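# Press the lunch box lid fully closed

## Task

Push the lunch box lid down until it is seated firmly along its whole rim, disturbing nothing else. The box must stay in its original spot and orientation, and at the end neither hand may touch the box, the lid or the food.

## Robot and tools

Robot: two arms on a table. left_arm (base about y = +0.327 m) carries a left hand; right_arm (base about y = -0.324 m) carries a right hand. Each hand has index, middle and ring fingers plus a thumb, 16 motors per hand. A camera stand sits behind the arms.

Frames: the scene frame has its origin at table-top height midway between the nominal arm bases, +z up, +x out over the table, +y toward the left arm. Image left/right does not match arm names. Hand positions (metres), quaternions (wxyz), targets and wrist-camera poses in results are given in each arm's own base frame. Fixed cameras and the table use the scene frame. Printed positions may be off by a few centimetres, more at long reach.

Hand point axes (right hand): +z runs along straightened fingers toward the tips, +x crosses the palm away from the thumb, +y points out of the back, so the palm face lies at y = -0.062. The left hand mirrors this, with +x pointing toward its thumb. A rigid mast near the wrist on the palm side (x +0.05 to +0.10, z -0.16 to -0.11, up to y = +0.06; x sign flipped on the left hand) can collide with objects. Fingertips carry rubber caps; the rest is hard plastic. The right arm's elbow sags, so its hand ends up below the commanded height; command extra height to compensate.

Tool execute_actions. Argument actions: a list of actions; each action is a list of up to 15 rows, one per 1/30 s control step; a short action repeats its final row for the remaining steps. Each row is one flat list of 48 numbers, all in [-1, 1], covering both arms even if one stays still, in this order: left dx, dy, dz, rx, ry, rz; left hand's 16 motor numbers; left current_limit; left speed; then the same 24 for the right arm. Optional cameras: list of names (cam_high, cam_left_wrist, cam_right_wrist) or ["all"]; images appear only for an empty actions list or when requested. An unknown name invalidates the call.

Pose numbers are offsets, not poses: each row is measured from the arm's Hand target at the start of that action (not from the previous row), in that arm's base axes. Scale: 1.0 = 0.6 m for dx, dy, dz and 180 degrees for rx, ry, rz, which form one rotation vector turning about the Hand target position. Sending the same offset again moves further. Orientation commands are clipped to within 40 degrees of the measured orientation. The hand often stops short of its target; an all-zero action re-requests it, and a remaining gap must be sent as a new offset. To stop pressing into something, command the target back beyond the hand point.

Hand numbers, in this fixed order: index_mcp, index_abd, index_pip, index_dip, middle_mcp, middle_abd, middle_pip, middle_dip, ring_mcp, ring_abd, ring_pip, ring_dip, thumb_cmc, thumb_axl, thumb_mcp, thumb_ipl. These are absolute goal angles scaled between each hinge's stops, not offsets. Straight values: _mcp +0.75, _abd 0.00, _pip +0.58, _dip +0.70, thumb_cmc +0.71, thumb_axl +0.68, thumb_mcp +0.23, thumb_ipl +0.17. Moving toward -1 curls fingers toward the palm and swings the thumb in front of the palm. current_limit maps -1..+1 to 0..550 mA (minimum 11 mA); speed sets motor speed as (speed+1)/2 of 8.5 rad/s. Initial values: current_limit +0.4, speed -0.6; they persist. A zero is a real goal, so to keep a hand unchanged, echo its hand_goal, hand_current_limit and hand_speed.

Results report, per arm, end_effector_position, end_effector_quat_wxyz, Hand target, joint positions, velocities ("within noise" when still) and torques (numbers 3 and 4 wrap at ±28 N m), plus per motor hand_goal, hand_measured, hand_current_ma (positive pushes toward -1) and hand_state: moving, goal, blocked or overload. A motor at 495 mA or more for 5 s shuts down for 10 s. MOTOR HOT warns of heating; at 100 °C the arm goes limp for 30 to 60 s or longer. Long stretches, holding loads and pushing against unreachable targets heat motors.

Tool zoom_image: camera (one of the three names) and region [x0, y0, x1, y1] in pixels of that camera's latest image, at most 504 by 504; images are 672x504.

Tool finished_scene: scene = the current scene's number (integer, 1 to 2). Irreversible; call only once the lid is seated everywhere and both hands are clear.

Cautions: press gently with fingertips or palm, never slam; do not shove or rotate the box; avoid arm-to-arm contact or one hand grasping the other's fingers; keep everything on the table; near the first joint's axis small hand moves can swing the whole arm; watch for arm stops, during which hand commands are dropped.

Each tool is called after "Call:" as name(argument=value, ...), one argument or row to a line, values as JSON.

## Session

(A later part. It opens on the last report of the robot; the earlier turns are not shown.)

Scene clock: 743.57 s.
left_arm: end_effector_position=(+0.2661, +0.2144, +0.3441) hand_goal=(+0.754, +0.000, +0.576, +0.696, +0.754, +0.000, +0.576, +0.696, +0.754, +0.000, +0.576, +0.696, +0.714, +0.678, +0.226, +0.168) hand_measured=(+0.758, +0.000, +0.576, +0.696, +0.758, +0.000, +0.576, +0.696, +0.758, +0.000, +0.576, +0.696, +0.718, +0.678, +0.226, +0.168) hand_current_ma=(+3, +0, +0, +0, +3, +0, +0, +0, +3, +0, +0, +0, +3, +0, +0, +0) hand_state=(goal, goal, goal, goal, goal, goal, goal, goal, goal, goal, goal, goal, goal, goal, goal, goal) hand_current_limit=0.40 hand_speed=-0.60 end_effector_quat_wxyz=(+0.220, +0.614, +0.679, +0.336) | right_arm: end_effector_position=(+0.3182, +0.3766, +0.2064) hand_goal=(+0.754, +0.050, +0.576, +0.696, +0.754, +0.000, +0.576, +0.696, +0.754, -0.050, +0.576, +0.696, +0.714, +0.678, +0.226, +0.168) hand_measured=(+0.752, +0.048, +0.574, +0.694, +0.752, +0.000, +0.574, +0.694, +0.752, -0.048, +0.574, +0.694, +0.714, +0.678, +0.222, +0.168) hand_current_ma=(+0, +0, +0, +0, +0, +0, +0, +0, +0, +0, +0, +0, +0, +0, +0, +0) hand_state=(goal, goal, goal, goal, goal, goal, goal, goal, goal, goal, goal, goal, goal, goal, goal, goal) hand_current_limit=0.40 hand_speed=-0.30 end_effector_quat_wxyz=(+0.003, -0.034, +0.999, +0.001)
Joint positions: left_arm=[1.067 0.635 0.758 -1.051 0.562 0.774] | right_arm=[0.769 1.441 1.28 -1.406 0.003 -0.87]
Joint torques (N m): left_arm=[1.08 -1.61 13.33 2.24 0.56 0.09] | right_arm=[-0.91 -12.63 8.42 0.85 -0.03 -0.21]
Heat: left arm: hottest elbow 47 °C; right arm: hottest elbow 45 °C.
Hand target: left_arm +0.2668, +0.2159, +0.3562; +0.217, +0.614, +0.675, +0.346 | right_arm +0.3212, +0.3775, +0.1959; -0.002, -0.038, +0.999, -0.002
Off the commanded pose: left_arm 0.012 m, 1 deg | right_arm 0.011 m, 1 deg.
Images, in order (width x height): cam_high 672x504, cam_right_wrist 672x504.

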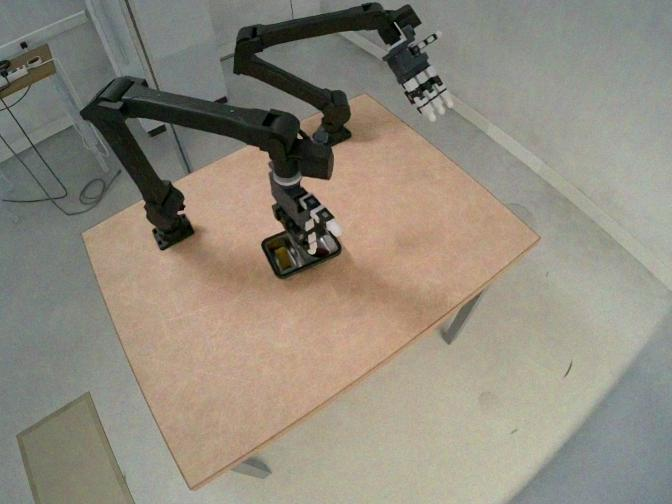

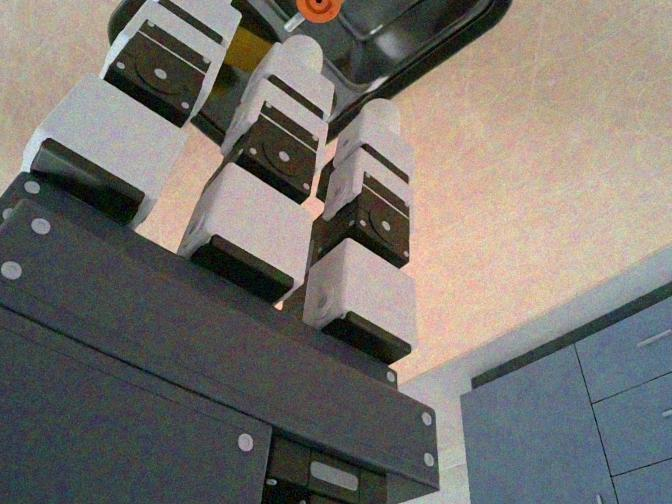

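Call:
execute_actions(
  actions=[
    [[0,0,0,0,0,0,0.754,0,0.576,0.696,0.754,0,0.576,0.696,0.754,0,0.576,0.696,0.714,0.678,0.226,0.168,0.4,-0.6,0,0,-0.02,0,0,0,0.754,0.05,0.576,0.696,0.342,0,0.139,0.261,0.754,-0.05,0.576,0.696,0.714,0.678,0.226,0.168,0.6,-0.3]],
  ],
)

Call:
execute_actions(
  actions=[
    [[0,0,0,0,0,0,0.754,0,0.576,0.696,0.754,0,0.576,0.696,0.754,0,0.576,0.696,0.714,0.678,0.226,0.168,0.4,-0.6,0,0,-0.02,0,0,0,0.754,0.05,0.576,0.696,0.342,0,0.139,0.261,0.754,-0.05,0.576,0.696,0.714,0.678,0.226,0.168,0.6,-0.3]],
  ],
  cameras=["cam_high","cam_right_wrist"],
)

Call:
zoom_image(
  camera="cam_high",
  region=[250, 180, 370, 300],
)

Scene clock: 760.73 s.
left_arm: end_effector_position=(+0.2661, +0.2144, +0.3441) hand_goal=(+0.754, +0.000, +0.576, +0.696, +0.754, +0.000, +0.576, +0.696, +0.754, +0.000, +0.576, +0.696, +0.714, +0.678, +0.226, +0.168) hand_measured=(+0.758, +0.000, +0.576, +0.696, +0.758, +0.000, +0.576, +0.696, +0.758, +0.000, +0.576, +0.696, +0.718, +0.678, +0.226, +0.168) hand_current_ma=(+3, +0, +0, +0, +3, +0, +0, +0, +3, +0, +0, +0, +3, +0, +0, +0) hand_state=(goal, goal, goal, goal, goal, goal, goal, goal, goal, goal, goal, goal, goal, goal, goal, goal) hand_current_limit=0.40 hand_speed=-0.60 end_effector_quat_wxyz=(+0.220, +0.614, +0.679, +0.336) | right_arm: end_effector_position=(+0.3178, +0.3762, +0.1936) hand_goal=(+0.754, +0.050, +0.576, +0.696, +0.342, +0.000, +0.140, +0.262, +0.754, -0.050, +0.576, +0.696, +0.714, +0.678, +0.226, +0.168) hand_measured=(+0.752, +0.048, +0.574, +0.694, +0.352, +0.000, +0.148, +0.266, +0.752, -0.048, +0.574, +0.694, +0.714, +0.678, +0.222, +0.168) hand_current_ma=(+0, +0, +0, +0, +2, +0, +1, +0, +0, +0, +0, +0, +0, +0, +0, +0) hand_state=(goal, goal, goal, goal, goal, goal, goal, goal, goal, goal, goal, goal, goal, goal, goal, goal) hand_current_limit=0.60 hand_speed=-0.30 end_effector_quat_wxyz=(+0.002, -0.034, +0.999, +0.000)
Joint positions: left_arm=[1.067 0.635 0.758 -1.051 0.562 0.774] | right_arm=[0.768 1.447 1.253 -1.374 0.002 -0.87]
Joint torques (N m): left_arm=[1.08 -1.67 13.33 2.24 0.56 0.09] | right_arm=[-0.62 -12.69 8.44 1.03 -0.13 -0.18]
Heat: left arm: hottest elbow 48 °C; right arm: hottest elbow 44 °C.
Hand target: left_arm +0.2668, +0.2159, +0.3562; +0.217, +0.614, +0.675, +0.346 | right_arm +0.3214, +0.3775, +0.1839; -0.002, -0.038, +0.999, -0.002
Off the commanded pose: left_arm 0.012 m, 1 deg | right_arm 0.010 m, 1 deg.

Scene clock: 761.43 s.
left_arm: end_effector_position=(+0.2661, +0.2144, +0.3441) hand_goal=(+0.754, +0.000, +0.576, +0.696, +0.754, +0.000, +0.576, +0.696, +0.754, +0.000, +0.576, +0.696, +0.714, +0.678, +0.226, +0.168) hand_measured=(+0.758, +0.000, +0.576, +0.696, +0.758, +0.000, +0.576, +0.696, +0.758, +0.000, +0.576, +0.696, +0.718, +0.678, +0.226, +0.168) hand_current_ma=(+3, +0, +0, +0, +3, +0, +0, +0, +3, +0, +0, +0, +3, +0, +0, +0) hand_state=(goal, goal, goal, goal, goal, goal, goal, goal, goal, goal, goal, goal, goal, goal, goal, goal) hand_current_limit=0.40 hand_speed=-0.60 end_effector_quat_wxyz=(+0.220, +0.614, +0.679, +0.336) | right_arm: end_effector_position=(+0.3179, +0.3763, +0.1814) hand_goal=(+0.754, +0.050, +0.576, +0.696, +0.342, +0.000, +0.140, +0.262, +0.754, -0.050, +0.576, +0.696, +0.714, +0.678, +0.226, +0.168) hand_measured=(+0.752, +0.048, +0.574, +0.694, +0.352, +0.000, +0.148, +0.266, +0.752, -0.048, +0.574, +0.694, +0.714, +0.678, +0.222, +0.168) hand_current_ma=(+0, +0, +0, +0, +2, +0, +1, +0, +0, +0, +0, +0, +0, +0, +0, +0) hand_state=(goal, goal, goal, goal, goal, goal, goal, goal, goal, goal, goal, goal, goal, goal, goal, goal) hand_current_limit=0.60 hand_speed=-0.30 end_effector_quat_wxyz=(+0.002, -0.034, +0.999, +0.000)
Joint positions: left_arm=[1.067 0.635 0.758 -1.051 0.562 0.774] | right_arm=[0.768 1.454 1.228 -1.342 0.002 -0.87]
Joint torques (N m): left_arm=[1.08 -1.61 13.31 2.24 0.56 0.09] | right_arm=[-0.79 -13.33 8.25 0.99 -0.09 -0.17]
Heat: left arm: hottest elbow 48 °C; right arm: hottest elbow 44 °C.
Hand target: left_arm +0.2668, +0.2159, +0.3562; +0.217, +0.614, +0.675, +0.346 | right_arm +0.3213, +0.3775, +0.1719; -0.002, -0.038, +0.999, -0.002
Off the commanded pose: left_arm 0.012 m, 1 deg | right_arm 0.010 m, 1 deg.
Images, in order (width x height): cam_high 672x504, cam_right_wrist 672x504.

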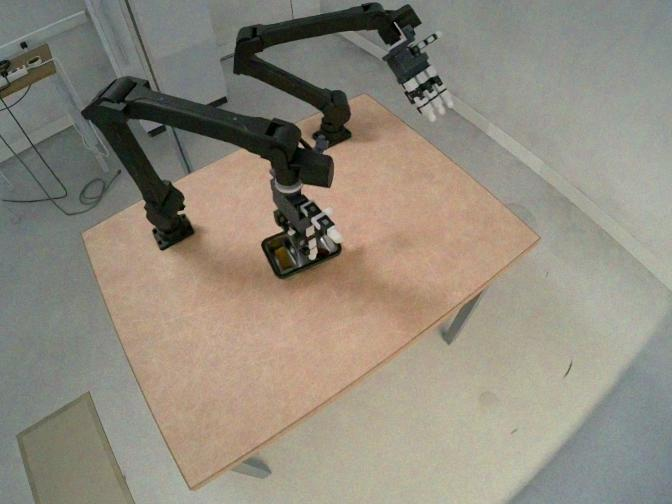

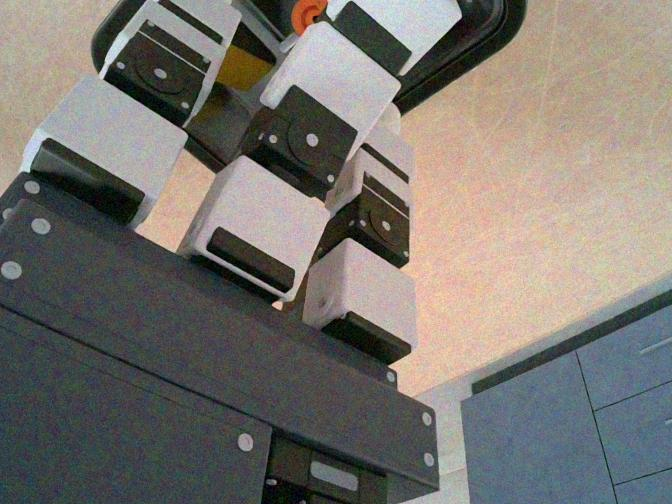

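Scaled by 4.200.

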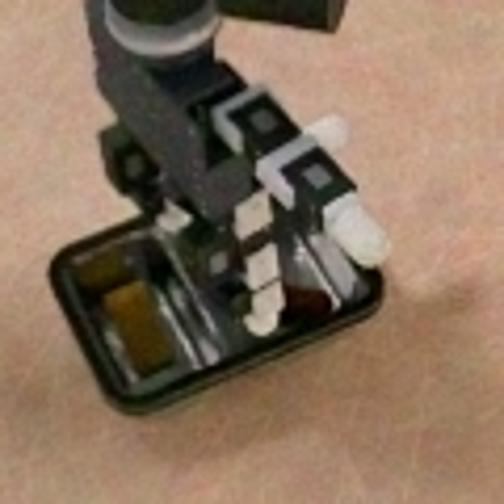

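Call:
execute_actions(
  actions=[
    [[0,0,0,0,0,0,0.754,0,0.576,0.696,0.754,0,0.576,0.696,0.754,0,0.576,0.696,0.714,0.678,0.226,0.168,0.4,-0.6,0.003,0,-0.015,0,0,0,0.754,0.05,0.576,0.696,0.342,0,0.139,0.261,0.754,-0.05,0.576,0.696,0.714,0.678,0.226,0.168,0.6,-0.3]],
  ],
)

Call:
execute_actions(
  actions=[
    [[0,0,0,0,0,0,0.754,0,0.576,0.696,0.754,0,0.576,0.696,0.754,0,0.576,0.696,0.714,0.678,0.226,0.168,0.4,-0.6,0,0,-0.015,0,0,0,0.754,0.05,0.576,0.696,0.342,0,0.139,0.261,0.754,-0.05,0.576,0.696,0.714,0.678,0.226,0.168,0.6,-0.3]],
  ],
  cameras=["cam_high","cam_right_wrist"],
)

Call:
zoom_image(
  camera="cam_high",
  region=[250, 180, 370, 300],
)

Scene clock: 771.97 s.
left_arm: end_effector_position=(+0.2661, +0.2144, +0.3441) hand_goal=(+0.754, +0.000, +0.576, +0.696, +0.754, +0.000, +0.576, +0.696, +0.754, +0.000, +0.576, +0.696, +0.714, +0.678, +0.226, +0.168) hand_measured=(+0.758, +0.000, +0.576, +0.696, +0.758, +0.000, +0.576, +0.696, +0.758, +0.000, +0.576, +0.696, +0.718, +0.678, +0.226, +0.168) hand_current_ma=(+3, +0, +0, +0, +3, +0, +0, +0, +3, +0, +0, +0, +3, +0, +0, +0) hand_state=(goal, goal, goal, goal, goal, goal, goal, goal, goal, goal, goal, goal, goal, goal, goal, goal) hand_current_limit=0.40 hand_speed=-0.60 end_effector_quat_wxyz=(+0.220, +0.614, +0.679, +0.336) | right_arm: end_effector_position=(+0.3191, +0.3771, +0.1740) hand_goal=(+0.754, +0.050, +0.576, +0.696, +0.342, +0.000, +0.140, +0.262, +0.754, -0.050, +0.576, +0.696, +0.714, +0.678, +0.226, +0.168) hand_measured=(+0.752, +0.048, +0.574, +0.694, +0.352, +0.000, +0.148, +0.266, +0.752, -0.048, +0.574, +0.694, +0.714, +0.678, +0.222, +0.168) hand_current_ma=(+0, +0, +0, +0, +2, +0, +1, +0, +0, +0, +0, +0, +0, +0, +0, +0) hand_state=(goal, goal, goal, goal, goal, goal, goal, goal, goal, goal, goal, goal, goal, goal, goal, goal) hand_current_limit=0.60 hand_speed=-0.30 end_effector_quat_wxyz=(+0.002, -0.035, +0.999, +0.001)
Joint positions: left_arm=[1.067 0.635 0.758 -1.051 0.562 0.774] | right_arm=[0.768 1.461 1.215 -1.32 0.002 -0.873]
Joint torques (N m): left_arm=[1.08 -1.61 13.33 2.24 0.56 0.09] | right_arm=[0.09 -12.51 8.24 1.13 -0.08 -0.16]
Heat: left arm: hottest elbow 48 °C; right arm: hottest elbow 43 °C.
Hand target: left_arm +0.2668, +0.2159, +0.3562; +0.217, +0.614, +0.675, +0.346 | right_arm +0.3233, +0.3775, +0.1630; -0.002, -0.038, +0.999, -0.002
Off the commanded pose: left_arm 0.012 m, 1 deg | right_arm 0.012 m, 1 deg.

Scene clock: 772.67 s.
left_arm: end_effector_position=(+0.2661, +0.2144, +0.3441) hand_goal=(+0.754, +0.000, +0.576, +0.696, +0.754, +0.000, +0.576, +0.696, +0.754, +0.000, +0.576, +0.696, +0.714, +0.678, +0.226, +0.168) hand_measured=(+0.758, +0.000, +0.576, +0.696, +0.758, +0.000, +0.576, +0.696, +0.758, +0.000, +0.576, +0.696, +0.718, +0.678, +0.226, +0.168) hand_current_ma=(+3, +0, +0, +0, +3, +0, +0, +0, +3, +0, +0, +0, +3, +0, +0, +0) hand_state=(goal, goal, goal, goal, goal, goal, goal, goal, goal, goal, goal, goal, goal, goal, goal, goal) hand_current_limit=0.40 hand_speed=-0.60 end_effector_quat_wxyz=(+0.220, +0.614, +0.679, +0.336) | right_arm: end_effector_position=(+0.3199, +0.3790, +0.1740) hand_goal=(+0.754, +0.050, +0.576, +0.696, +0.342, +0.000, +0.140, +0.262, +0.754, -0.050, +0.576, +0.696, +0.714, +0.678, +0.226, +0.168) hand_measured=(+0.752, +0.048, +0.574, +0.694, +0.352, +0.000, +0.148, +0.266, +0.762, -0.066, +0.580, +0.698, +0.714, +0.678, +0.222, +0.168) hand_current_ma=(+0, +0, +0, +0, +2, +0, +1, +0, +1, -3, +0, +0, +0, +0, +0, +0) hand_state=(goal, goal, goal, goal, goal, goal, goal, goal, goal, goal, goal, goal, goal, goal, goal, goal) hand_current_limit=0.60 hand_speed=-0.30 end_effector_quat_wxyz=(+0.005, -0.036, +0.999, +0.005)
Joint positions: left_arm=[1.067 0.635 0.758 -1.051 0.562 0.774] | right_arm=[0.768 1.461 1.213 -1.309 -0.001 -0.876]
Joint torques (N m): left_arm=[1.08 -1.61 13.31 2.24 0.56 0.1] | right_arm=[-0.97 -11.75 7.1 1.28 0.1 -0.14]
Heat: left arm: hottest elbow 48 °C; right arm: hottest elbow 43 °C.
Hand target: left_arm +0.2668, +0.2159, +0.3562; +0.217, +0.614, +0.675, +0.346 | right_arm +0.3233, +0.3775, +0.1540; -0.002, -0.038, +0.999, -0.002
Off the commanded pose: left_arm 0.012 m, 1 deg | right_arm 0.020 m, 1 deg.
Images, in order (width x height): cam_high 672x504, cam_right_wrist 672x504.

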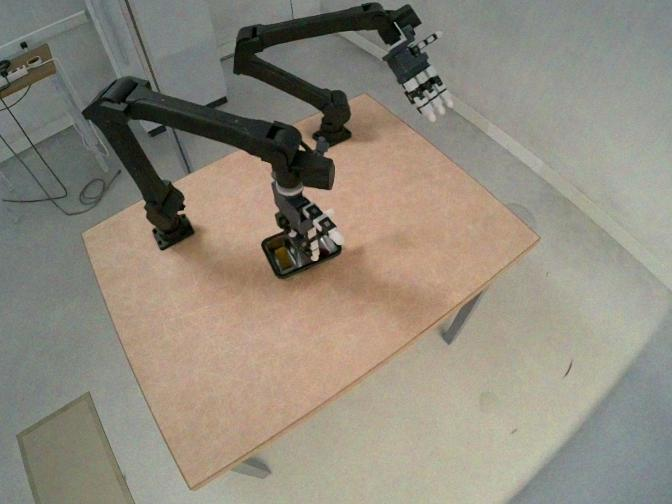

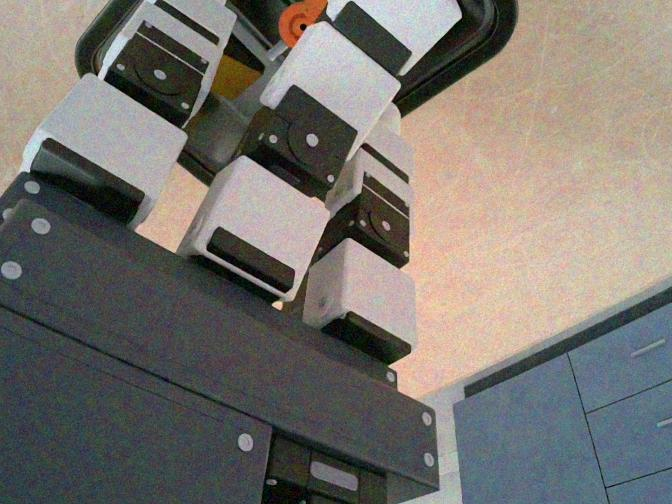

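Scaled by 4.200.

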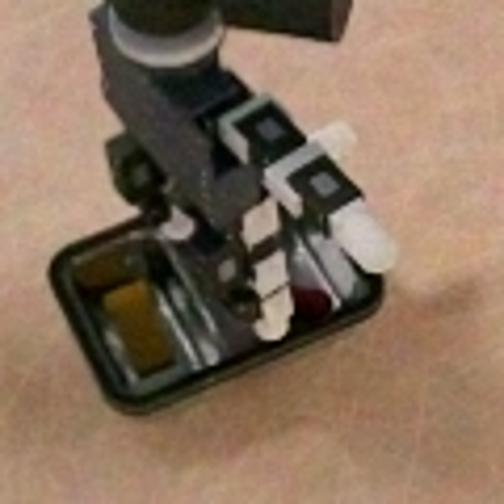

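Call:
execute_actions(
  actions=[
    [[0,0,0,0,0,0,0.754,0,0.576,0.696,0.754,0,0.576,0.696,0.754,0,0.576,0.696,0.714,0.678,0.226,0.168,0.4,-0.6,0,0,0.04,0,0,0,0.754,0.0,0.576,0.696,0.342,0,0.139,0.261,0.754,0,0.576,0.696,0.714,0.678,0.226,0.168,0.8,-0.3]],
    [[0,0,0,0,0,0,0.754,0,0.576,0.696,0.754,0,0.576,0.696,0.754,0,0.576,0.696,0.714,0.678,0.226,0.168,0.4,-0.6,0.003,0,-0.04,0,0,0,0.754,0.0,0.576,0.696,0.342,0,0.139,0.261,0.754,0,0.576,0.696,0.714,0.678,0.226,0.168,0.8,-0.3]],
    [[0,0,0,0,0,0,0.754,0,0.576,0.696,0.754,0,0.576,0.696,0.754,0,0.576,0.696,0.714,0.678,0.226,0.168,0.4,-0.6,0,0,-0.02,0,0,0,0.754,0.0,0.576,0.696,0.342,0,0.139,0.261,0.754,0,0.576,0.696,0.714,0.678,0.226,0.168,0.8,-0.3]],
  ],
)

Call:
execute_actions(
  actions=[
    [[0,0,0,0,0,0,0.754,0,0.576,0.696,0.754,0,0.576,0.696,0.754,0,0.576,0.696,0.714,0.678,0.226,0.168,0.4,-0.6,0,0,-0.03,0,0,0,0.754,0.0,0.576,0.696,0.342,0,0.139,0.261,0.754,0,0.576,0.696,0.714,0.678,0.226,0.168,0.8,-0.3]],
  ],
  cameras=["cam_high","cam_right_wrist"],
)

Call:
zoom_image(
  camera="cam_high",
  region=[250, 180, 370, 300],
)

Scene clock: 796.40 s.
left_arm: end_effector_position=(+0.2661, +0.2144, +0.3441) hand_goal=(+0.754, +0.000, +0.576, +0.696, +0.754, +0.000, +0.576, +0.696, +0.754, +0.000, +0.576, +0.696, +0.714, +0.678, +0.226, +0.168) hand_measured=(+0.758, +0.000, +0.576, +0.696, +0.758, +0.000, +0.576, +0.696, +0.758, +0.000, +0.576, +0.696, +0.718, +0.678, +0.226, +0.168) hand_current_ma=(+3, +0, +0, +0, +3, +0, +0, +0, +3, +0, +0, +0, +3, +0, +0, +0) hand_state=(goal, goal, goal, goal, goal, goal, goal, goal, goal, goal, goal, goal, goal, goal, goal, goal) hand_current_limit=0.40 hand_speed=-0.60 end_effector_quat_wxyz=(+0.220, +0.614, +0.679, +0.336) | right_arm: end_effector_position=(+0.3187, +0.3805, +0.1735) hand_goal=(+0.754, +0.000, +0.576, +0.696, +0.342, +0.000, +0.140, +0.262, +0.754, +0.000, +0.576, +0.696, +0.714, +0.678, +0.226, +0.168) hand_measured=(+0.752, +0.000, +0.574, +0.694, +0.352, +0.000, +0.148, +0.266, +0.772, -0.052, +0.590, +0.702, +0.714, +0.678, +0.222, +0.168) hand_current_ma=(+0, +0, +0, +0, +2, +0, +1, +0, +6, -30, +3, +1, +0, +0, +0, +0) hand_state=(goal, goal, goal, goal, goal, goal, goal, goal, goal, blocked, goal, goal, goal, goal, goal, goal) hand_current_limit=0.80 hand_speed=-0.30 end_effector_quat_wxyz=(+0.004, -0.039, +0.999, +0.010)
Joint positions: left_arm=[1.067 0.635 0.758 -1.051 0.562 0.774] | right_arm=[0.768 1.46 1.208 -1.299 -0.011 -0.88]
Joint torques (N m): left_arm=[1.08 -1.61 13.33 2.24 0.56 0.1] | right_arm=[-0.85 -10.75 5.93 2.13 0.5 -0.14]
Heat: left arm: hottest elbow 48 °C; right arm: hottest elbow 42 °C.
Hand target: left_arm +0.2668, +0.2159, +0.3562; +0.217, +0.614, +0.675, +0.346 | right_arm +0.3249, +0.3775, +0.1419; -0.002, -0.038, +0.999, -0.002
Off the commanded pose: left_arm 0.012 m, 1 deg | right_arm 0.032 m, 2 deg.

Scene clock: 797.10 s.
left_arm: end_effector_position=(+0.2661, +0.2144, +0.3441) hand_goal=(+0.754, +0.000, +0.576, +0.696, +0.754, +0.000, +0.576, +0.696, +0.754, +0.000, +0.576, +0.696, +0.714, +0.678, +0.226, +0.168) hand_measured=(+0.758, +0.000, +0.576, +0.696, +0.758, +0.000, +0.576, +0.696, +0.758, +0.000, +0.576, +0.696, +0.718, +0.678, +0.226, +0.168) hand_current_ma=(+3, +0, +0, +0, +3, +0, +0, +0, +3, +0, +0, +0, +3, +0, +0, +0) hand_state=(goal, goal, goal, goal, goal, goal, goal, goal, goal, goal, goal, goal, goal, goal, goal, goal) hand_current_limit=0.40 hand_speed=-0.60 end_effector_quat_wxyz=(+0.220, +0.614, +0.679, +0.336) | right_arm: end_effector_position=(+0.3184, +0.3815, +0.1757) hand_goal=(+0.754, +0.000, +0.576, +0.696, +0.342, +0.000, +0.140, +0.262, +0.754, +0.000, +0.576, +0.696, +0.714, +0.678, +0.226, +0.168) hand_measured=(+0.752, +0.000, +0.574, +0.694, +0.352, +0.000, +0.148, +0.266, +0.786, -0.074, +0.600, +0.708, +0.714, +0.678, +0.222, +0.168) hand_current_ma=(+0, +0, +0, +0, +2, +0, +1, +0, +18, -61, +9, +2, +0, +0, +0, +0) hand_state=(goal, goal, goal, goal, goal, goal, goal, goal, blocked, blocked, blocked, goal, goal, goal, goal, goal) hand_current_limit=0.80 hand_speed=-0.30 end_effector_quat_wxyz=(+0.013, -0.039, +0.999, +0.023)
Joint positions: left_arm=[1.067 0.635 0.758 -1.051 0.562 0.774] | right_arm=[0.768 1.442 1.187 -1.266 -0.016 -0.881]
Joint torques (N m): left_arm=[1.08 -1.61 13.31 2.22 0.56 0.09] | right_arm=[-1.9 -8.64 4.71 2.74 0.75 -0.15]
Heat: left arm: hottest elbow 48 °C; right arm: hottest elbow 42 °C.
Hand target: left_arm +0.2668, +0.2159, +0.3562; +0.217, +0.614, +0.675, +0.346 | right_arm +0.3250, +0.3776, +0.1240; -0.002, -0.038, +0.999, -0.002
Off the commanded pose: left_arm 0.012 m, 1 deg | right_arm 0.052 m, 3 deg.
Images, in order (width x height): cam_high 672x504, cam_right_wrist 672x504.

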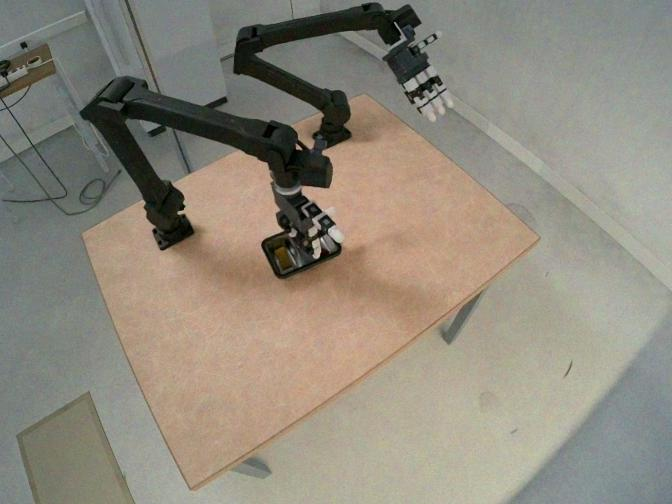

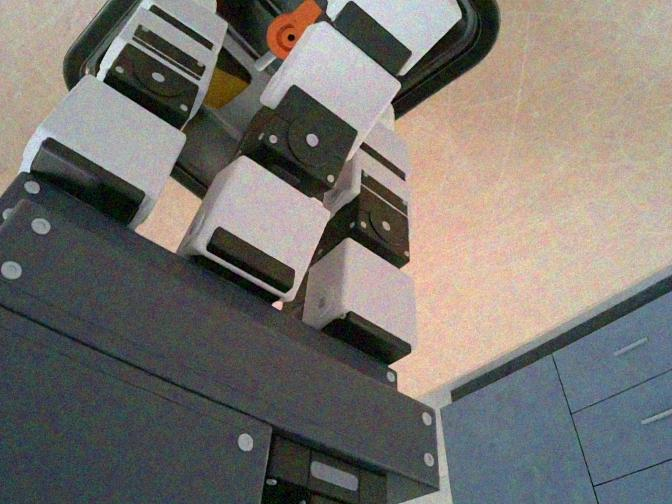

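Scaled by 4.200.

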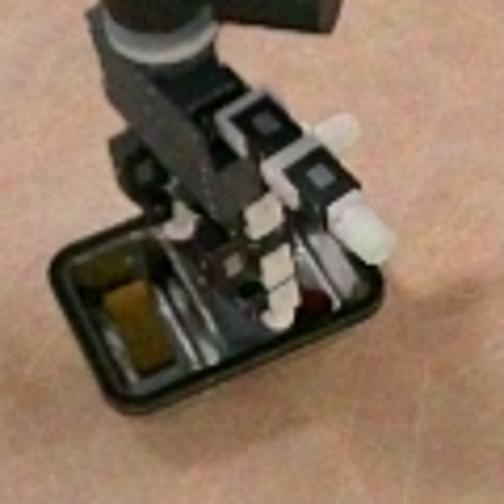

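Call:
zoom_image(
  camera="cam_right_wrist",
  region=[50, 0, 300, 220],
)

Call:
zoom_image(
  camera="cam_right_wrist",
  region=[370, 0, 520, 130],
)

Scaled by 2.016.

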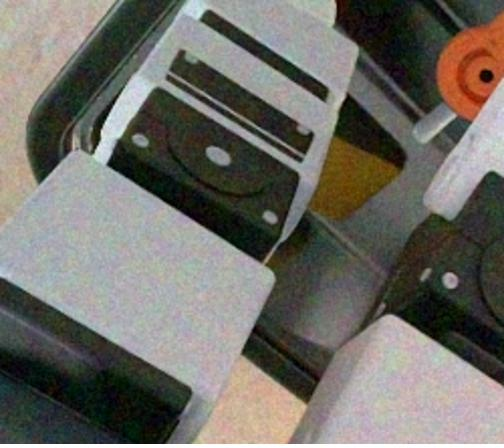

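Scaled by 3.360.

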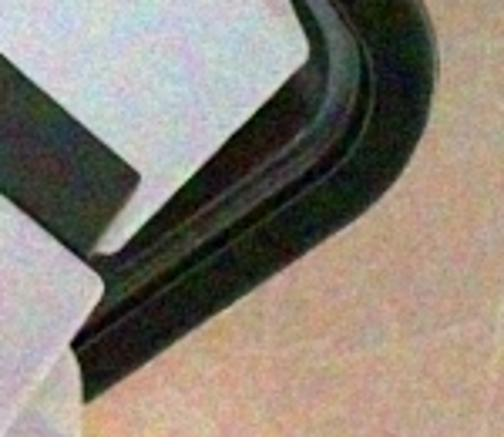

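Call:
execute_actions(
  actions=[
    [[0,0,0,0,0,0,0.754,0,0.576,0.696,0.754,0,0.576,0.696,0.754,0,0.576,0.696,0.714,0.678,0.226,0.168,0.4,-0.6,0,0,0.217,0,0,0,0.754,0.0,0.576,0.696,0.754,0,0.576,0.696,0.754,0,0.576,0.696,0.714,0.678,0.226,0.168,0.4,-0.3]],
    [[0,0,0,0,0,0,0.754,0,0.576,0.696,0.754,0,0.576,0.696,0.754,0,0.576,0.696,0.714,0.678,0.226,0.168,0.4,-0.6,0.055,-0.085,0.02,0,0,-0.167,0,0,-0.5,0.3,0,0,-0.5,0.3,0,0,-0.5,0.3,0.714,0.678,0.226,0.168,0.4,-0.3]],
    [[0,0,0,0,0,0,0.754,0,0.576,0.696,0.754,0,0.576,0.696,0.754,0,0.576,0.696,0.714,0.678,0.226,0.168,0.4,-0.6,0.055,-0.085,0,0,0,-0.167,-0.49,0,-0.72,0.045,-0.49,0,-0.72,0.045,-0.49,0,-0.72,0.045,0.714,0.678,0.226,0.168,0.4,-0.3]],
    [[0,0,0,0,0,0,0.754,0,0.576,0.696,0.754,0,0.576,0.696,0.754,0,0.576,0.696,0.714,0.678,0.226,0.168,0.4,-0.6,0.056,-0.085,0,0,0,-0.167,-0.49,0,-0.72,0.045,-0.49,0,-0.72,0.045,-0.49,0,-0.72,0.045,0.714,0.678,0.226,0.168,0.4,-0.3]],
  ],
  cameras=["cam_high","cam_right_wrist"],
)

Call:
zoom_image(
  camera="cam_high",
  region=[240, 150, 380, 300],
)

Scene clock: 845.87 s.
left_arm: end_effector_position=(+0.2661, +0.2144, +0.3441) hand_goal=(+0.754, +0.000, +0.576, +0.696, +0.754, +0.000, +0.576, +0.696, +0.754, +0.000, +0.576, +0.696, +0.714, +0.678, +0.226, +0.168) hand_measured=(+0.758, +0.000, +0.576, +0.696, +0.758, +0.000, +0.576, +0.696, +0.758, +0.000, +0.576, +0.696, +0.718, +0.678, +0.226, +0.168) hand_current_ma=(+3, +0, +0, +0, +3, +0, +0, +0, +3, +0, +0, +0, +3, +0, +0, +0) hand_state=(goal, goal, goal, goal, goal, goal, goal, goal, goal, goal, goal, goal, goal, goal, goal, goal) hand_current_limit=0.40 hand_speed=-0.60 end_effector_quat_wxyz=(+0.220, +0.614, +0.679, +0.336) | right_arm: end_effector_position=(+0.4124, +0.2170, +0.2507) hand_goal=(-0.490, +0.000, -0.720, +0.046, -0.490, +0.000, -0.720, +0.046, -0.490, +0.000, -0.720, +0.046, +0.714, +0.678, +0.226, +0.168) hand_measured=(-0.462, +0.000, -0.716, +0.050, -0.474, +0.000, -0.716, +0.048, -0.474, -0.002, -0.718, +0.048, +0.714, +0.678, +0.222, +0.168) hand_current_ma=(+13, +0, +0, +0, +5, +0, +0, +0, +4, +0, +0, +0, +0, +0, +0, +0) hand_state=(blocked, goal, goal, goal, goal, goal, goal, goal, goal, goal, goal, goal, goal, goal, goal, goal) hand_current_limit=0.40 hand_speed=-0.30 end_effector_quat_wxyz=(-0.008, +0.675, +0.737, -0.013)
Joint positions: left_arm=[1.067 0.635 0.758 -1.051 0.562 0.774] | right_arm=[0.616 1.403 1.364 -1.561 -0.011 0.527]
Joint torques (N m): left_arm=[1.08 -1.61 13.31 2.22 0.56 0.1] | right_arm=[-0.15 -12.04 12.74 0.18 0.4 0.11]
Heat: left arm: hottest elbow 48 °C; right arm: hottest elbow 41 °C.
Hand target: left_arm +0.2668, +0.2159, +0.3562; +0.217, +0.614, +0.675, +0.346 | right_arm +0.4245, +0.2246, +0.2662; -0.003, +0.681, +0.732, +0.000
Off the commanded pose: left_arm 0.012 m, 1 deg | right_arm 0.021 m, 2 deg.
Images, in order (width x height): cam_high 672x504, cam_right_wrist 672x504.

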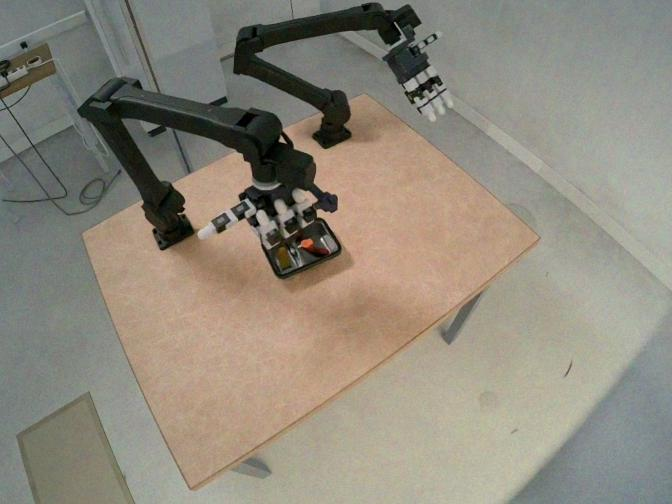

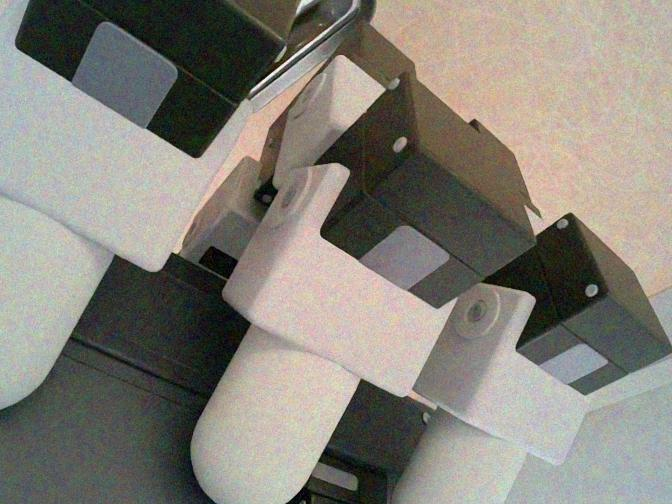

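Scaled by 3.360.

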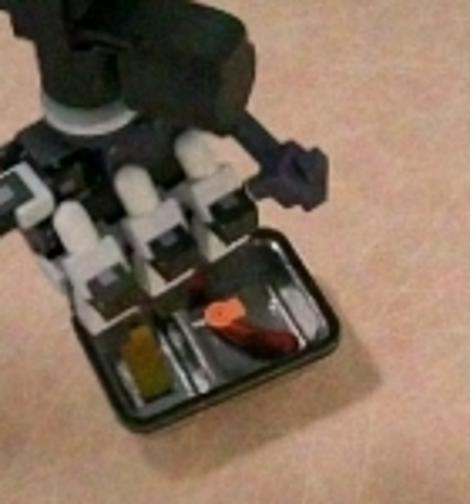

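Call:
execute_actions(
  actions=[
    [[0,0,0,0,0,0,0.754,0,0.576,0.696,0.754,0,0.576,0.696,0.754,0,0.576,0.696,0.714,0.678,0.226,0.168,0.4,-0.6,0,0.025,-0.12,0,0,0,-0.49,0,-0.72,0.045,-0.49,0,-0.72,0.045,-0.49,0,-0.72,0.045,0.714,0.678,0.226,0.168,0.4,-0.3]],
    [[0,0,0,0,0,0,0.754,0,0.576,0.696,0.754,0,0.576,0.696,0.754,0,0.576,0.696,0.714,0.678,0.226,0.168,0.4,-0.6,0,0,-0.12,0,0,0,-0.49,0,-0.72,0.045,-0.49,0,-0.72,0.045,-0.49,0,-0.72,0.045,0.714,0.678,0.226,0.168,0.4,-0.3]],
  ],
  cameras=["cam_high","cam_right_wrist"],
)

Call:
zoom_image(
  camera="cam_high",
  region=[240, 150, 380, 300],
)

Scene clock: 865.13 s.
left_arm: end_effector_position=(+0.2661, +0.2144, +0.3441) hand_goal=(+0.754, +0.000, +0.576, +0.696, +0.754, +0.000, +0.576, +0.696, +0.754, +0.000, +0.576, +0.696, +0.714, +0.678, +0.226, +0.168) hand_measured=(+0.758, +0.000, +0.576, +0.696, +0.758, +0.000, +0.576, +0.696, +0.758, +0.000, +0.576, +0.696, +0.718, +0.678, +0.226, +0.168) hand_current_ma=(+3, +0, +0, +0, +3, +0, +0, +0, +3, +0, +0, +0, +3, +0, +0, +0) hand_state=(goal, goal, goal, goal, goal, goal, goal, goal, goal, goal, goal, goal, goal, goal, goal, goal) hand_current_limit=0.40 hand_speed=-0.60 end_effector_quat_wxyz=(+0.220, +0.614, +0.679, +0.336) | right_arm: end_effector_position=(+0.4205, +0.2357, +0.1228) hand_goal=(-0.490, +0.000, -0.720, +0.046, -0.490, +0.000, -0.720, +0.046, -0.490, +0.000, -0.720, +0.046, +0.714, +0.678, +0.226, +0.168) hand_measured=(-0.462, +0.000, -0.716, +0.050, -0.476, +0.000, -0.718, +0.048, -0.478, -0.002, -0.718, +0.048, +0.714, +0.678, +0.222, +0.168) hand_current_ma=(+13, +0, +0, +0, +3, +0, +0, +0, +3, +0, +0, +0, +0, +0, +0, +0) hand_state=(blocked, goal, goal, goal, goal, goal, goal, goal, goal, goal, goal, goal, goal, goal, goal, goal) hand_current_limit=0.40 hand_speed=-0.30 end_effector_quat_wxyz=(-0.006, +0.678, +0.735, -0.006)
Joint positions: left_arm=[1.067 0.635 0.758 -1.051 0.562 0.774] | right_arm=[0.643 1.509 1.131 -1.206 -0.009 0.562]
Joint torques (N m): left_arm=[1.08 -1.61 13.31 2.22 0.56 0.09] | right_arm=[0.5 -14.04 8.76 0.96 0.44 0.11]
Heat: left arm: hottest elbow 48 °C; right arm: hottest elbow 43 °C.
Hand target: left_arm +0.2668, +0.2159, +0.3562; +0.217, +0.614, +0.675, +0.346 | right_arm +0.4246, +0.2396, +0.1221; -0.003, +0.681, +0.732, +0.000
Off the commanded pose: left_arm 0.012 m, 1 deg | right_arm 0.006 m, 1 deg.
Images, in order (width x height): cam_high 672x504, cam_right_wrist 672x504.

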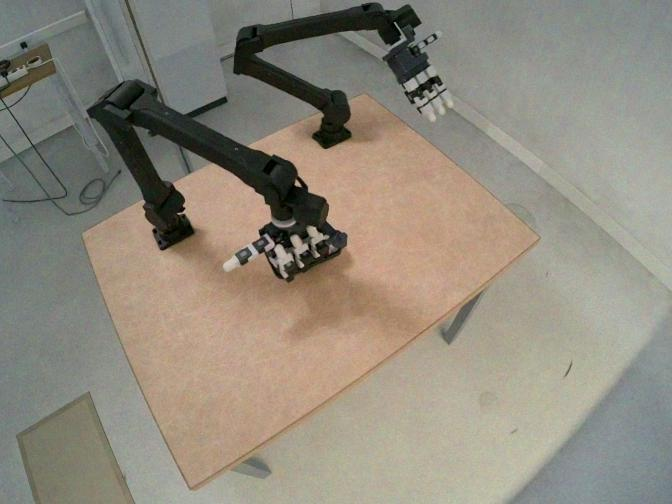

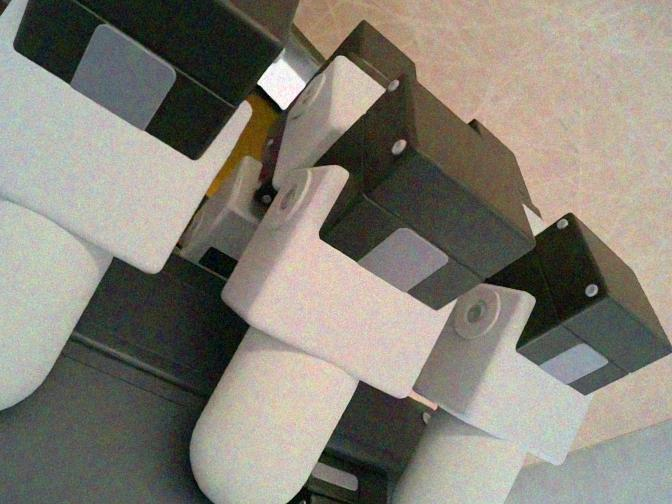

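Scaled by 3.360.

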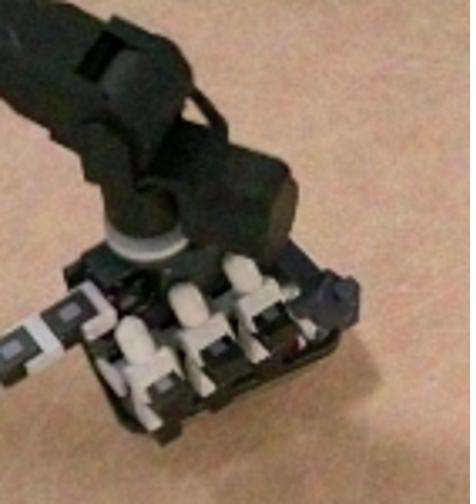

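Call:
execute_actions(
  actions=[
    [[0,0,0,0,0,0,0.754,0,0.576,0.696,0.754,0,0.576,0.696,0.754,0,0.576,0.696,0.714,0.678,0.226,0.168,0.4,-0.6,0.018,0,-0.05,0,0,0,-0.49,0,-0.72,0.045,-0.49,0,-0.72,0.045,-0.49,0,-0.72,0.045,0.714,0.678,0.226,0.168,0.4,-0.3]],
    [[0,0,0,0,0,0,0.754,0,0.576,0.696,0.754,0,0.576,0.696,0.754,0,0.576,0.696,0.714,0.678,0.226,0.168,0.4,-0.6,0,0,-0.025,0,0,0,-0.49,0,-0.72,0.045,-0.49,0,-0.72,0.045,-0.49,0,-0.72,0.045,0.714,0.678,0.226,0.168,0.4,-0.3]],
  ],
)

Call:
execute_actions(
  actions=[
    [[0,0,0,0,0,0,0.754,0,0.576,0.696,0.754,0,0.576,0.696,0.754,0,0.576,0.696,0.714,0.678,0.226,0.168,0.4,-0.6,0,0,-0.03,0,0,0,-0.49,0,-0.72,0.045,-0.49,0,-0.72,0.045,-0.49,0,-0.72,0.045,0.714,0.678,0.226,0.168,0.4,-0.3]],
  ],
  cameras=["cam_high","cam_right_wrist"],
)

Call:
zoom_image(
  camera="cam_high",
  region=[240, 150, 380, 300],
)

Scene clock: 883.23 s.
left_arm: end_effector_position=(+0.2661, +0.2144, +0.3441) hand_goal=(+0.754, +0.000, +0.576, +0.696, +0.754, +0.000, +0.576, +0.696, +0.754, +0.000, +0.576, +0.696, +0.714, +0.678, +0.226, +0.168) hand_measured=(+0.758, +0.000, +0.576, +0.696, +0.758, +0.000, +0.576, +0.696, +0.758, +0.000, +0.576, +0.696, +0.718, +0.678, +0.226, +0.168) hand_current_ma=(+3, +0, +0, +0, +3, +0, +0, +0, +3, +0, +0, +0, +3, +0, +0, +0) hand_state=(goal, goal, goal, goal, goal, goal, goal, goal, goal, goal, goal, goal, goal, goal, goal, goal) hand_current_limit=0.40 hand_speed=-0.60 end_effector_quat_wxyz=(+0.220, +0.614, +0.679, +0.336) | right_arm: end_effector_position=(+0.4317, +0.2421, +0.0868) hand_goal=(-0.490, +0.000, -0.720, +0.046, -0.490, +0.000, -0.720, +0.046, -0.490, +0.000, -0.720, +0.046, +0.714, +0.678, +0.226, +0.168) hand_measured=(-0.462, +0.000, -0.716, +0.050, -0.476, +0.000, -0.718, +0.048, -0.478, -0.002, -0.718, +0.048, +0.714, +0.678, +0.222, +0.168) hand_current_ma=(+13, +0, +0, +0, +3, +0, +0, +0, +3, +0, +0, +0, +0, +0, +0, +0) hand_state=(blocked, goal, goal, goal, goal, goal, goal, goal, goal, goal, goal, goal, goal, goal, goal, goal) hand_current_limit=0.40 hand_speed=-0.30 end_effector_quat_wxyz=(-0.004, +0.679, +0.734, +0.004)
Joint positions: left_arm=[1.067 0.635 0.758 -1.051 0.562 0.774] | right_arm=[0.64 1.57 1.095 -1.088 -0.009 0.562]
Joint torques (N m): left_arm=[1.08 -1.61 13.31 2.24 0.56 0.1] | right_arm=[-0.44 -13.68 7.83 1.05 0.39 -0.07]
Heat: left arm: hottest elbow 48 °C; right arm: hottest elbow 43 °C.
Hand target: left_arm +0.2668, +0.2159, +0.3562; +0.217, +0.614, +0.675, +0.346 | right_arm +0.4354, +0.2395, +0.0770; -0.003, +0.681, +0.732, +0.000
Off the commanded pose: left_arm 0.012 m, 1 deg | right_arm 0.011 m, 1 deg.

Scene clock: 883.93 s.
left_arm: end_effector_position=(+0.2661, +0.2144, +0.3441) hand_goal=(+0.754, +0.000, +0.576, +0.696, +0.754, +0.000, +0.576, +0.696, +0.754, +0.000, +0.576, +0.696, +0.714, +0.678, +0.226, +0.168) hand_measured=(+0.758, +0.000, +0.576, +0.696, +0.758, +0.000, +0.576, +0.696, +0.758, +0.000, +0.576, +0.696, +0.718, +0.678, +0.226, +0.168) hand_current_ma=(+3, +0, +0, +0, +3, +0, +0, +0, +3, +0, +0, +0, +3, +0, +0, +0) hand_state=(goal, goal, goal, goal, goal, goal, goal, goal, goal, goal, goal, goal, goal, goal, goal, goal) hand_current_limit=0.40 hand_speed=-0.60 end_effector_quat_wxyz=(+0.220, +0.614, +0.679, +0.336) | right_arm: end_effector_position=(+0.4325, +0.2428, +0.0716) hand_goal=(-0.490, +0.000, -0.720, +0.046, -0.490, +0.000, -0.720, +0.046, -0.490, +0.000, -0.720, +0.046, +0.714, +0.678, +0.226, +0.168) hand_measured=(-0.462, +0.000, -0.716, +0.050, -0.476, +0.000, -0.718, +0.048, -0.484, -0.002, -0.718, +0.048, +0.714, +0.678, +0.222, +0.168) hand_current_ma=(+13, +0, +0, +0, +3, +0, +0, +0, +1, +0, +0, +0, +0, +0, +0, +0) hand_state=(blocked, goal, goal, goal, goal, goal, goal, goal, goal, goal, goal, goal, goal, goal, goal, goal) hand_current_limit=0.40 hand_speed=-0.30 end_effector_quat_wxyz=(-0.003, +0.679, +0.734, +0.007)
Joint positions: left_arm=[1.067 0.635 0.758 -1.051 0.562 0.774] | right_arm=[0.64 1.59 1.073 -1.041 -0.009 0.562]
Joint torques (N m): left_arm=[1.08 -1.61 13.31 2.22 0.56 0.1] | right_arm=[-1.03 -13.74 7.42 1.02 0.39 -0.1]
Heat: left arm: hottest elbow 48 °C; right arm: hottest elbow 43 °C.
Hand target: left_arm +0.2668, +0.2159, +0.3562; +0.217, +0.614, +0.675, +0.346 | right_arm +0.4354, +0.2395, +0.0591; -0.003, +0.681, +0.732, +0.000
Off the commanded pose: left_arm 0.012 m, 1 deg | right_arm 0.013 m, 1 deg.
Images, in order (width x height): cam_high 672x504, cam_right_wrist 672x504.

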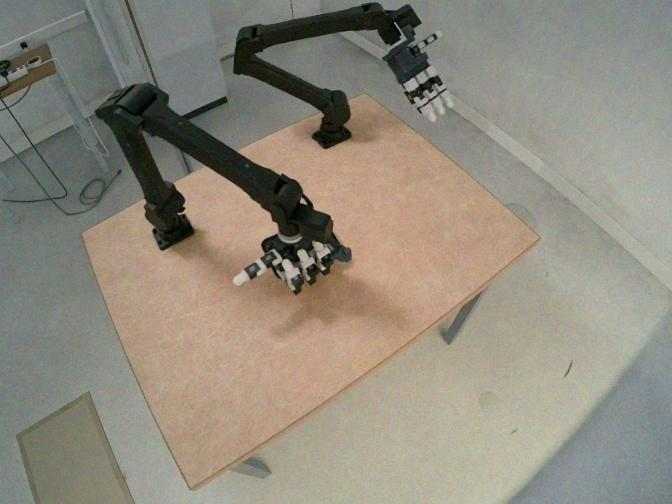

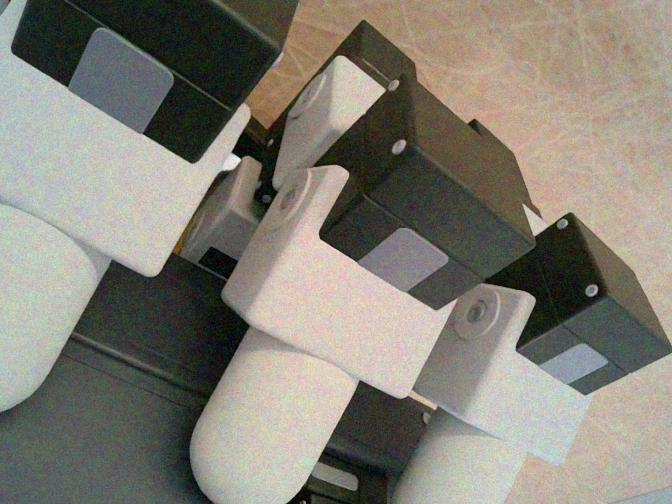

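Scaled by 3.360.

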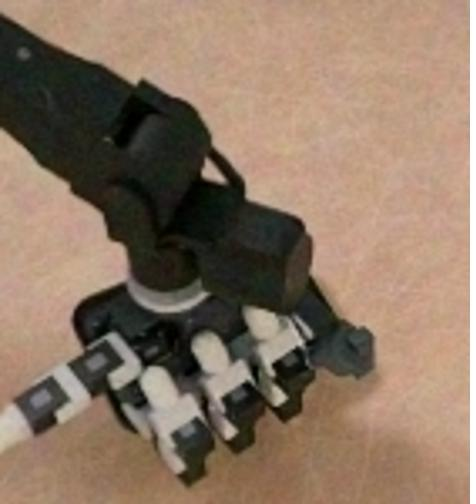

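Call:
execute_actions(
  actions=[
    [[0,0,0,0,0,0,0.754,0,0.576,0.696,0.754,0,0.576,0.696,0.754,0,0.576,0.696,0.714,0.678,0.226,0.168,0.4,-0.6,0,0,-0.03,0,0,0,-0.49,0,-0.72,0.045,-0.49,0,-0.72,0.045,-0.49,0,-0.72,0.045,0.714,0.678,0.226,0.168,0.4,-0.3]],
  ],
)

Call:
execute_actions(
  actions=[
    [[0,0,0,0,0,0,0.754,0,0.576,0.696,0.754,0,0.576,0.696,0.754,0,0.576,0.696,0.714,0.678,0.226,0.168,0.4,-0.6,0,0,-0.03,0,0,0,-0.49,0,-0.72,0.045,-0.49,0,-0.72,0.045,-0.49,0,-0.72,0.045,0.714,0.678,0.226,0.168,0.4,-0.3]],
  ],
)

Call:
execute_actions(
  actions=[
    [[0,0,0,0,0,0,0.754,0,0.576,0.696,0.754,0,0.576,0.696,0.754,0,0.576,0.696,0.714,0.678,0.226,0.168,0.4,-0.6,0,0,-0.03,0,0,0,-0.49,0,-0.72,0.045,-0.49,0,-0.72,0.045,-0.49,0,-0.72,0.045,0.714,0.678,0.226,0.168,0.4,-0.3]],
  ],
  cameras=["cam_high","cam_right_wrist"],
)

Call:
zoom_image(
  camera="cam_high",
  region=[240, 150, 380, 300],
)

Scene clock: 901.87 s.
left_arm: end_effector_position=(+0.2661, +0.2144, +0.3441) hand_goal=(+0.754, +0.000, +0.576, +0.696, +0.754, +0.000, +0.576, +0.696, +0.754, +0.000, +0.576, +0.696, +0.714, +0.678, +0.226, +0.168) hand_measured=(+0.758, +0.000, +0.576, +0.696, +0.758, +0.000, +0.576, +0.696, +0.758, +0.000, +0.576, +0.696, +0.718, +0.678, +0.226, +0.168) hand_current_ma=(+3, +0, +0, +0, +3, +0, +0, +0, +3, +0, +0, +0, +3, +0, +0, +0) hand_state=(goal, goal, goal, goal, goal, goal, goal, goal, goal, goal, goal, goal, goal, goal, goal, goal) hand_current_limit=0.40 hand_speed=-0.60 end_effector_quat_wxyz=(+0.220, +0.614, +0.679, +0.336) | right_arm: end_effector_position=(+0.4342, +0.2417, +0.0513) hand_goal=(-0.490, +0.000, -0.720, +0.046, -0.490, +0.000, -0.720, +0.046, -0.490, +0.000, -0.720, +0.046, +0.714, +0.678, +0.226, +0.168) hand_measured=(-0.462, +0.000, -0.716, +0.050, -0.476, +0.000, -0.718, +0.048, -0.482, -0.002, -0.718, +0.048, +0.714, +0.678, +0.222, +0.168) hand_current_ma=(+13, +0, +0, +0, +3, +0, +0, +0, +1, +0, +0, +0, +0, +0, +0, +0) hand_state=(blocked, goal, goal, goal, goal, goal, goal, goal, goal, goal, goal, goal, goal, goal, goal, goal) hand_current_limit=0.40 hand_speed=-0.30 end_effector_quat_wxyz=(-0.003, +0.680, +0.733, +0.006)
Joint positions: left_arm=[1.067 0.635 0.758 -1.051 0.562 0.774] | right_arm=[0.637 1.622 1.051 -0.99 -0.007 0.562]
Joint torques (N m): left_arm=[1.08 -1.61 13.33 2.22 0.56 0.09] | right_arm=[-0.73 -14.15 7.31 1.1 0.35 -0.07]
Heat: left arm: hottest elbow 48 °C; right arm: hottest elbow 43 °C.
Hand target: left_arm +0.2668, +0.2159, +0.3562; +0.217, +0.614, +0.675, +0.346 | right_arm +0.4354, +0.2396, +0.0411; -0.003, +0.681, +0.732, +0.000
Off the commanded pose: left_arm 0.012 m, 1 deg | right_arm 0.011 m, 1 deg.

Scene clock: 902.57 s.
left_arm: end_effector_position=(+0.2661, +0.2144, +0.3441) hand_goal=(+0.754, +0.000, +0.576, +0.696, +0.754, +0.000, +0.576, +0.696, +0.754, +0.000, +0.576, +0.696, +0.714, +0.678, +0.226, +0.168) hand_measured=(+0.758, +0.000, +0.576, +0.696, +0.758, +0.000, +0.576, +0.696, +0.758, +0.000, +0.576, +0.696, +0.718, +0.678, +0.226, +0.168) hand_current_ma=(+3, +0, +0, +0, +3, +0, +0, +0, +3, +0, +0, +0, +3, +0, +0, +0) hand_state=(goal, goal, goal, goal, goal, goal, goal, goal, goal, goal, goal, goal, goal, goal, goal, goal) hand_current_limit=0.40 hand_speed=-0.60 end_effector_quat_wxyz=(+0.220, +0.614, +0.679, +0.336) | right_arm: end_effector_position=(+0.4366, +0.2426, +0.0474) hand_goal=(-0.490, +0.000, -0.720, +0.046, -0.490, +0.000, -0.720, +0.046, -0.490, +0.000, -0.720, +0.046, +0.714, +0.678, +0.226, +0.168) hand_measured=(-0.462, +0.000, -0.716, +0.050, -0.476, +0.000, -0.718, +0.048, -0.482, -0.002, -0.718, +0.048, +0.716, +0.678, +0.222, +0.168) hand_current_ma=(+13, +0, +0, +0, +3, +0, +0, +0, +1, +0, +0, +0, +0, +0, +0, +0) hand_state=(blocked, goal, goal, goal, goal, goal, goal, goal, goal, goal, goal, goal, goal, goal, goal, goal) hand_current_limit=0.40 hand_speed=-0.30 end_effector_quat_wxyz=(+0.001, +0.680, +0.733, +0.013)
Joint positions: left_arm=[1.067 0.635 0.758 -1.051 0.562 0.774] | right_arm=[0.637 1.627 1.041 -0.96 -0.003 0.562]
Joint torques (N m): left_arm=[1.08 -1.61 13.33 2.24 0.56 0.1] | right_arm=[-0.38 -12.1 6.32 1.66 0.18 -0.05]
Heat: left arm: hottest elbow 48 °C; right arm: hottest elbow 43 °C.
Hand target: left_arm +0.2668, +0.2159, +0.3562; +0.217, +0.614, +0.675, +0.346 | right_arm +0.4353, +0.2395, +0.0231; -0.003, +0.681, +0.732, +0.000
Off the commanded pose: left_arm 0.012 m, 1 deg | right_arm 0.024 m, 2 deg.

Scene clock: 903.27 s.
left_arm: end_effector_position=(+0.2661, +0.2144, +0.3441) hand_goal=(+0.754, +0.000, +0.576, +0.696, +0.754, +0.000, +0.576, +0.696, +0.754, +0.000, +0.576, +0.696, +0.714, +0.678, +0.226, +0.168) hand_measured=(+0.758, +0.000, +0.576, +0.696, +0.758, +0.000, +0.576, +0.696, +0.758, +0.000, +0.576, +0.696, +0.718, +0.678, +0.226, +0.168) hand_current_ma=(+3, +0, +0, +0, +3, +0, +0, +0, +3, +0, +0, +0, +3, +0, +0, +0) hand_state=(goal, goal, goal, goal, goal, goal, goal, goal, goal, goal, goal, goal, goal, goal, goal, goal) hand_current_limit=0.40 hand_speed=-0.60 end_effector_quat_wxyz=(+0.220, +0.614, +0.679, +0.336) | right_arm: end_effector_position=(+0.4408, +0.2428, +0.0469) hand_goal=(-0.490, +0.000, -0.720, +0.046, -0.490, +0.000, -0.720, +0.046, -0.490, +0.000, -0.720, +0.046, +0.714, +0.678, +0.226, +0.168) hand_measured=(-0.462, +0.000, -0.716, +0.050, -0.476, +0.000, -0.718, +0.048, -0.482, -0.002, -0.718, +0.048, +0.716, +0.678, +0.222, +0.168) hand_current_ma=(+13, +0, +0, +0, +3, +0, +0, +0, +1, +0, +0, +0, +0, +0, +0, +0) hand_state=(blocked, goal, goal, goal, goal, goal, goal, goal, goal, goal, goal, goal, goal, goal, goal, goal) hand_current_limit=0.40 hand_speed=-0.30 end_effector_quat_wxyz=(+0.005, +0.681, +0.732, +0.023)
Joint positions: left_arm=[1.067 0.635 0.758 -1.051 0.562 0.774] | right_arm=[0.633 1.627 1.034 -0.931 0.002 0.562]
Joint torques (N m): left_arm=[1.08 -1.67 13.33 2.24 0.56 0.09] | right_arm=[-0.56 -9.88 5.27 2.43 -0.06 -0.07]
Heat: left arm: hottest elbow 48 °C; right arm: hottest elbow 43 °C.
Hand target: left_arm +0.2668, +0.2159, +0.3562; +0.217, +0.614, +0.675, +0.346 | right_arm +0.4354, +0.2396, +0.0052; -0.003, +0.681, +0.732, +0.000
Off the commanded pose: left_arm 0.012 m, 1 deg | right_arm 0.042 m, 3 deg.
Images, in order (width x height): cam_high 672x504, cam_right_wrist 672x504.

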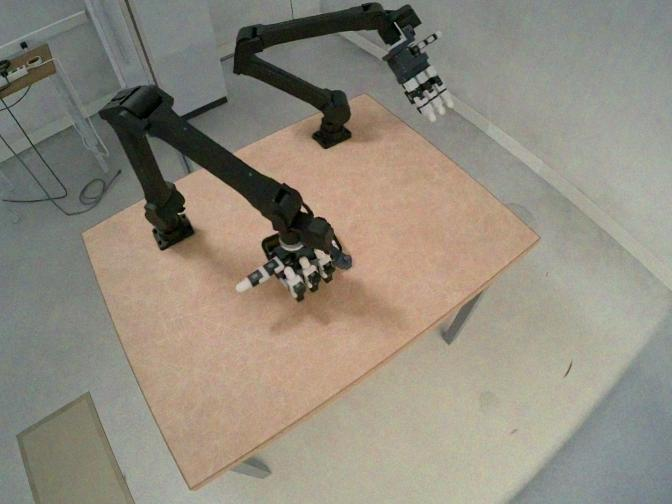

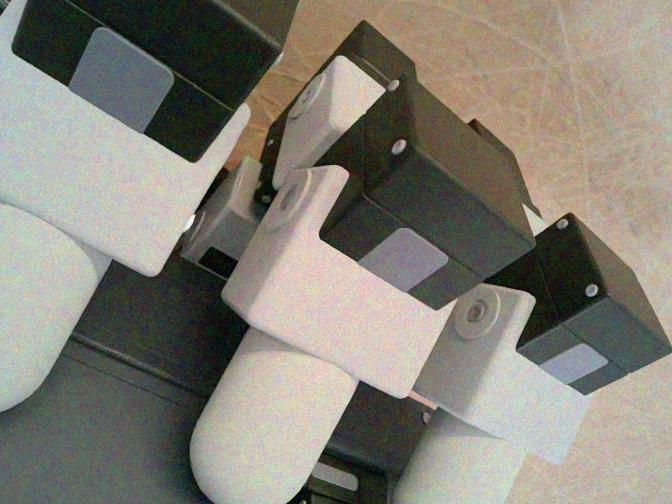

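Scaled by 3.360.

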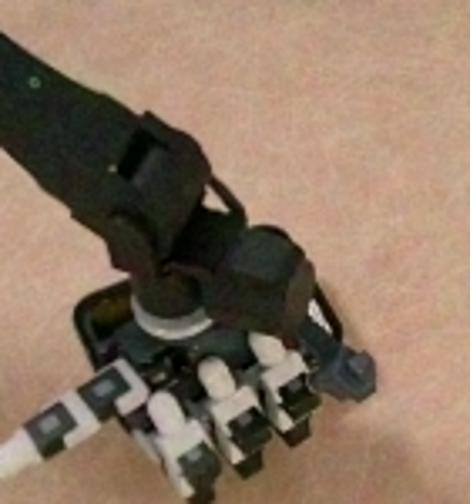

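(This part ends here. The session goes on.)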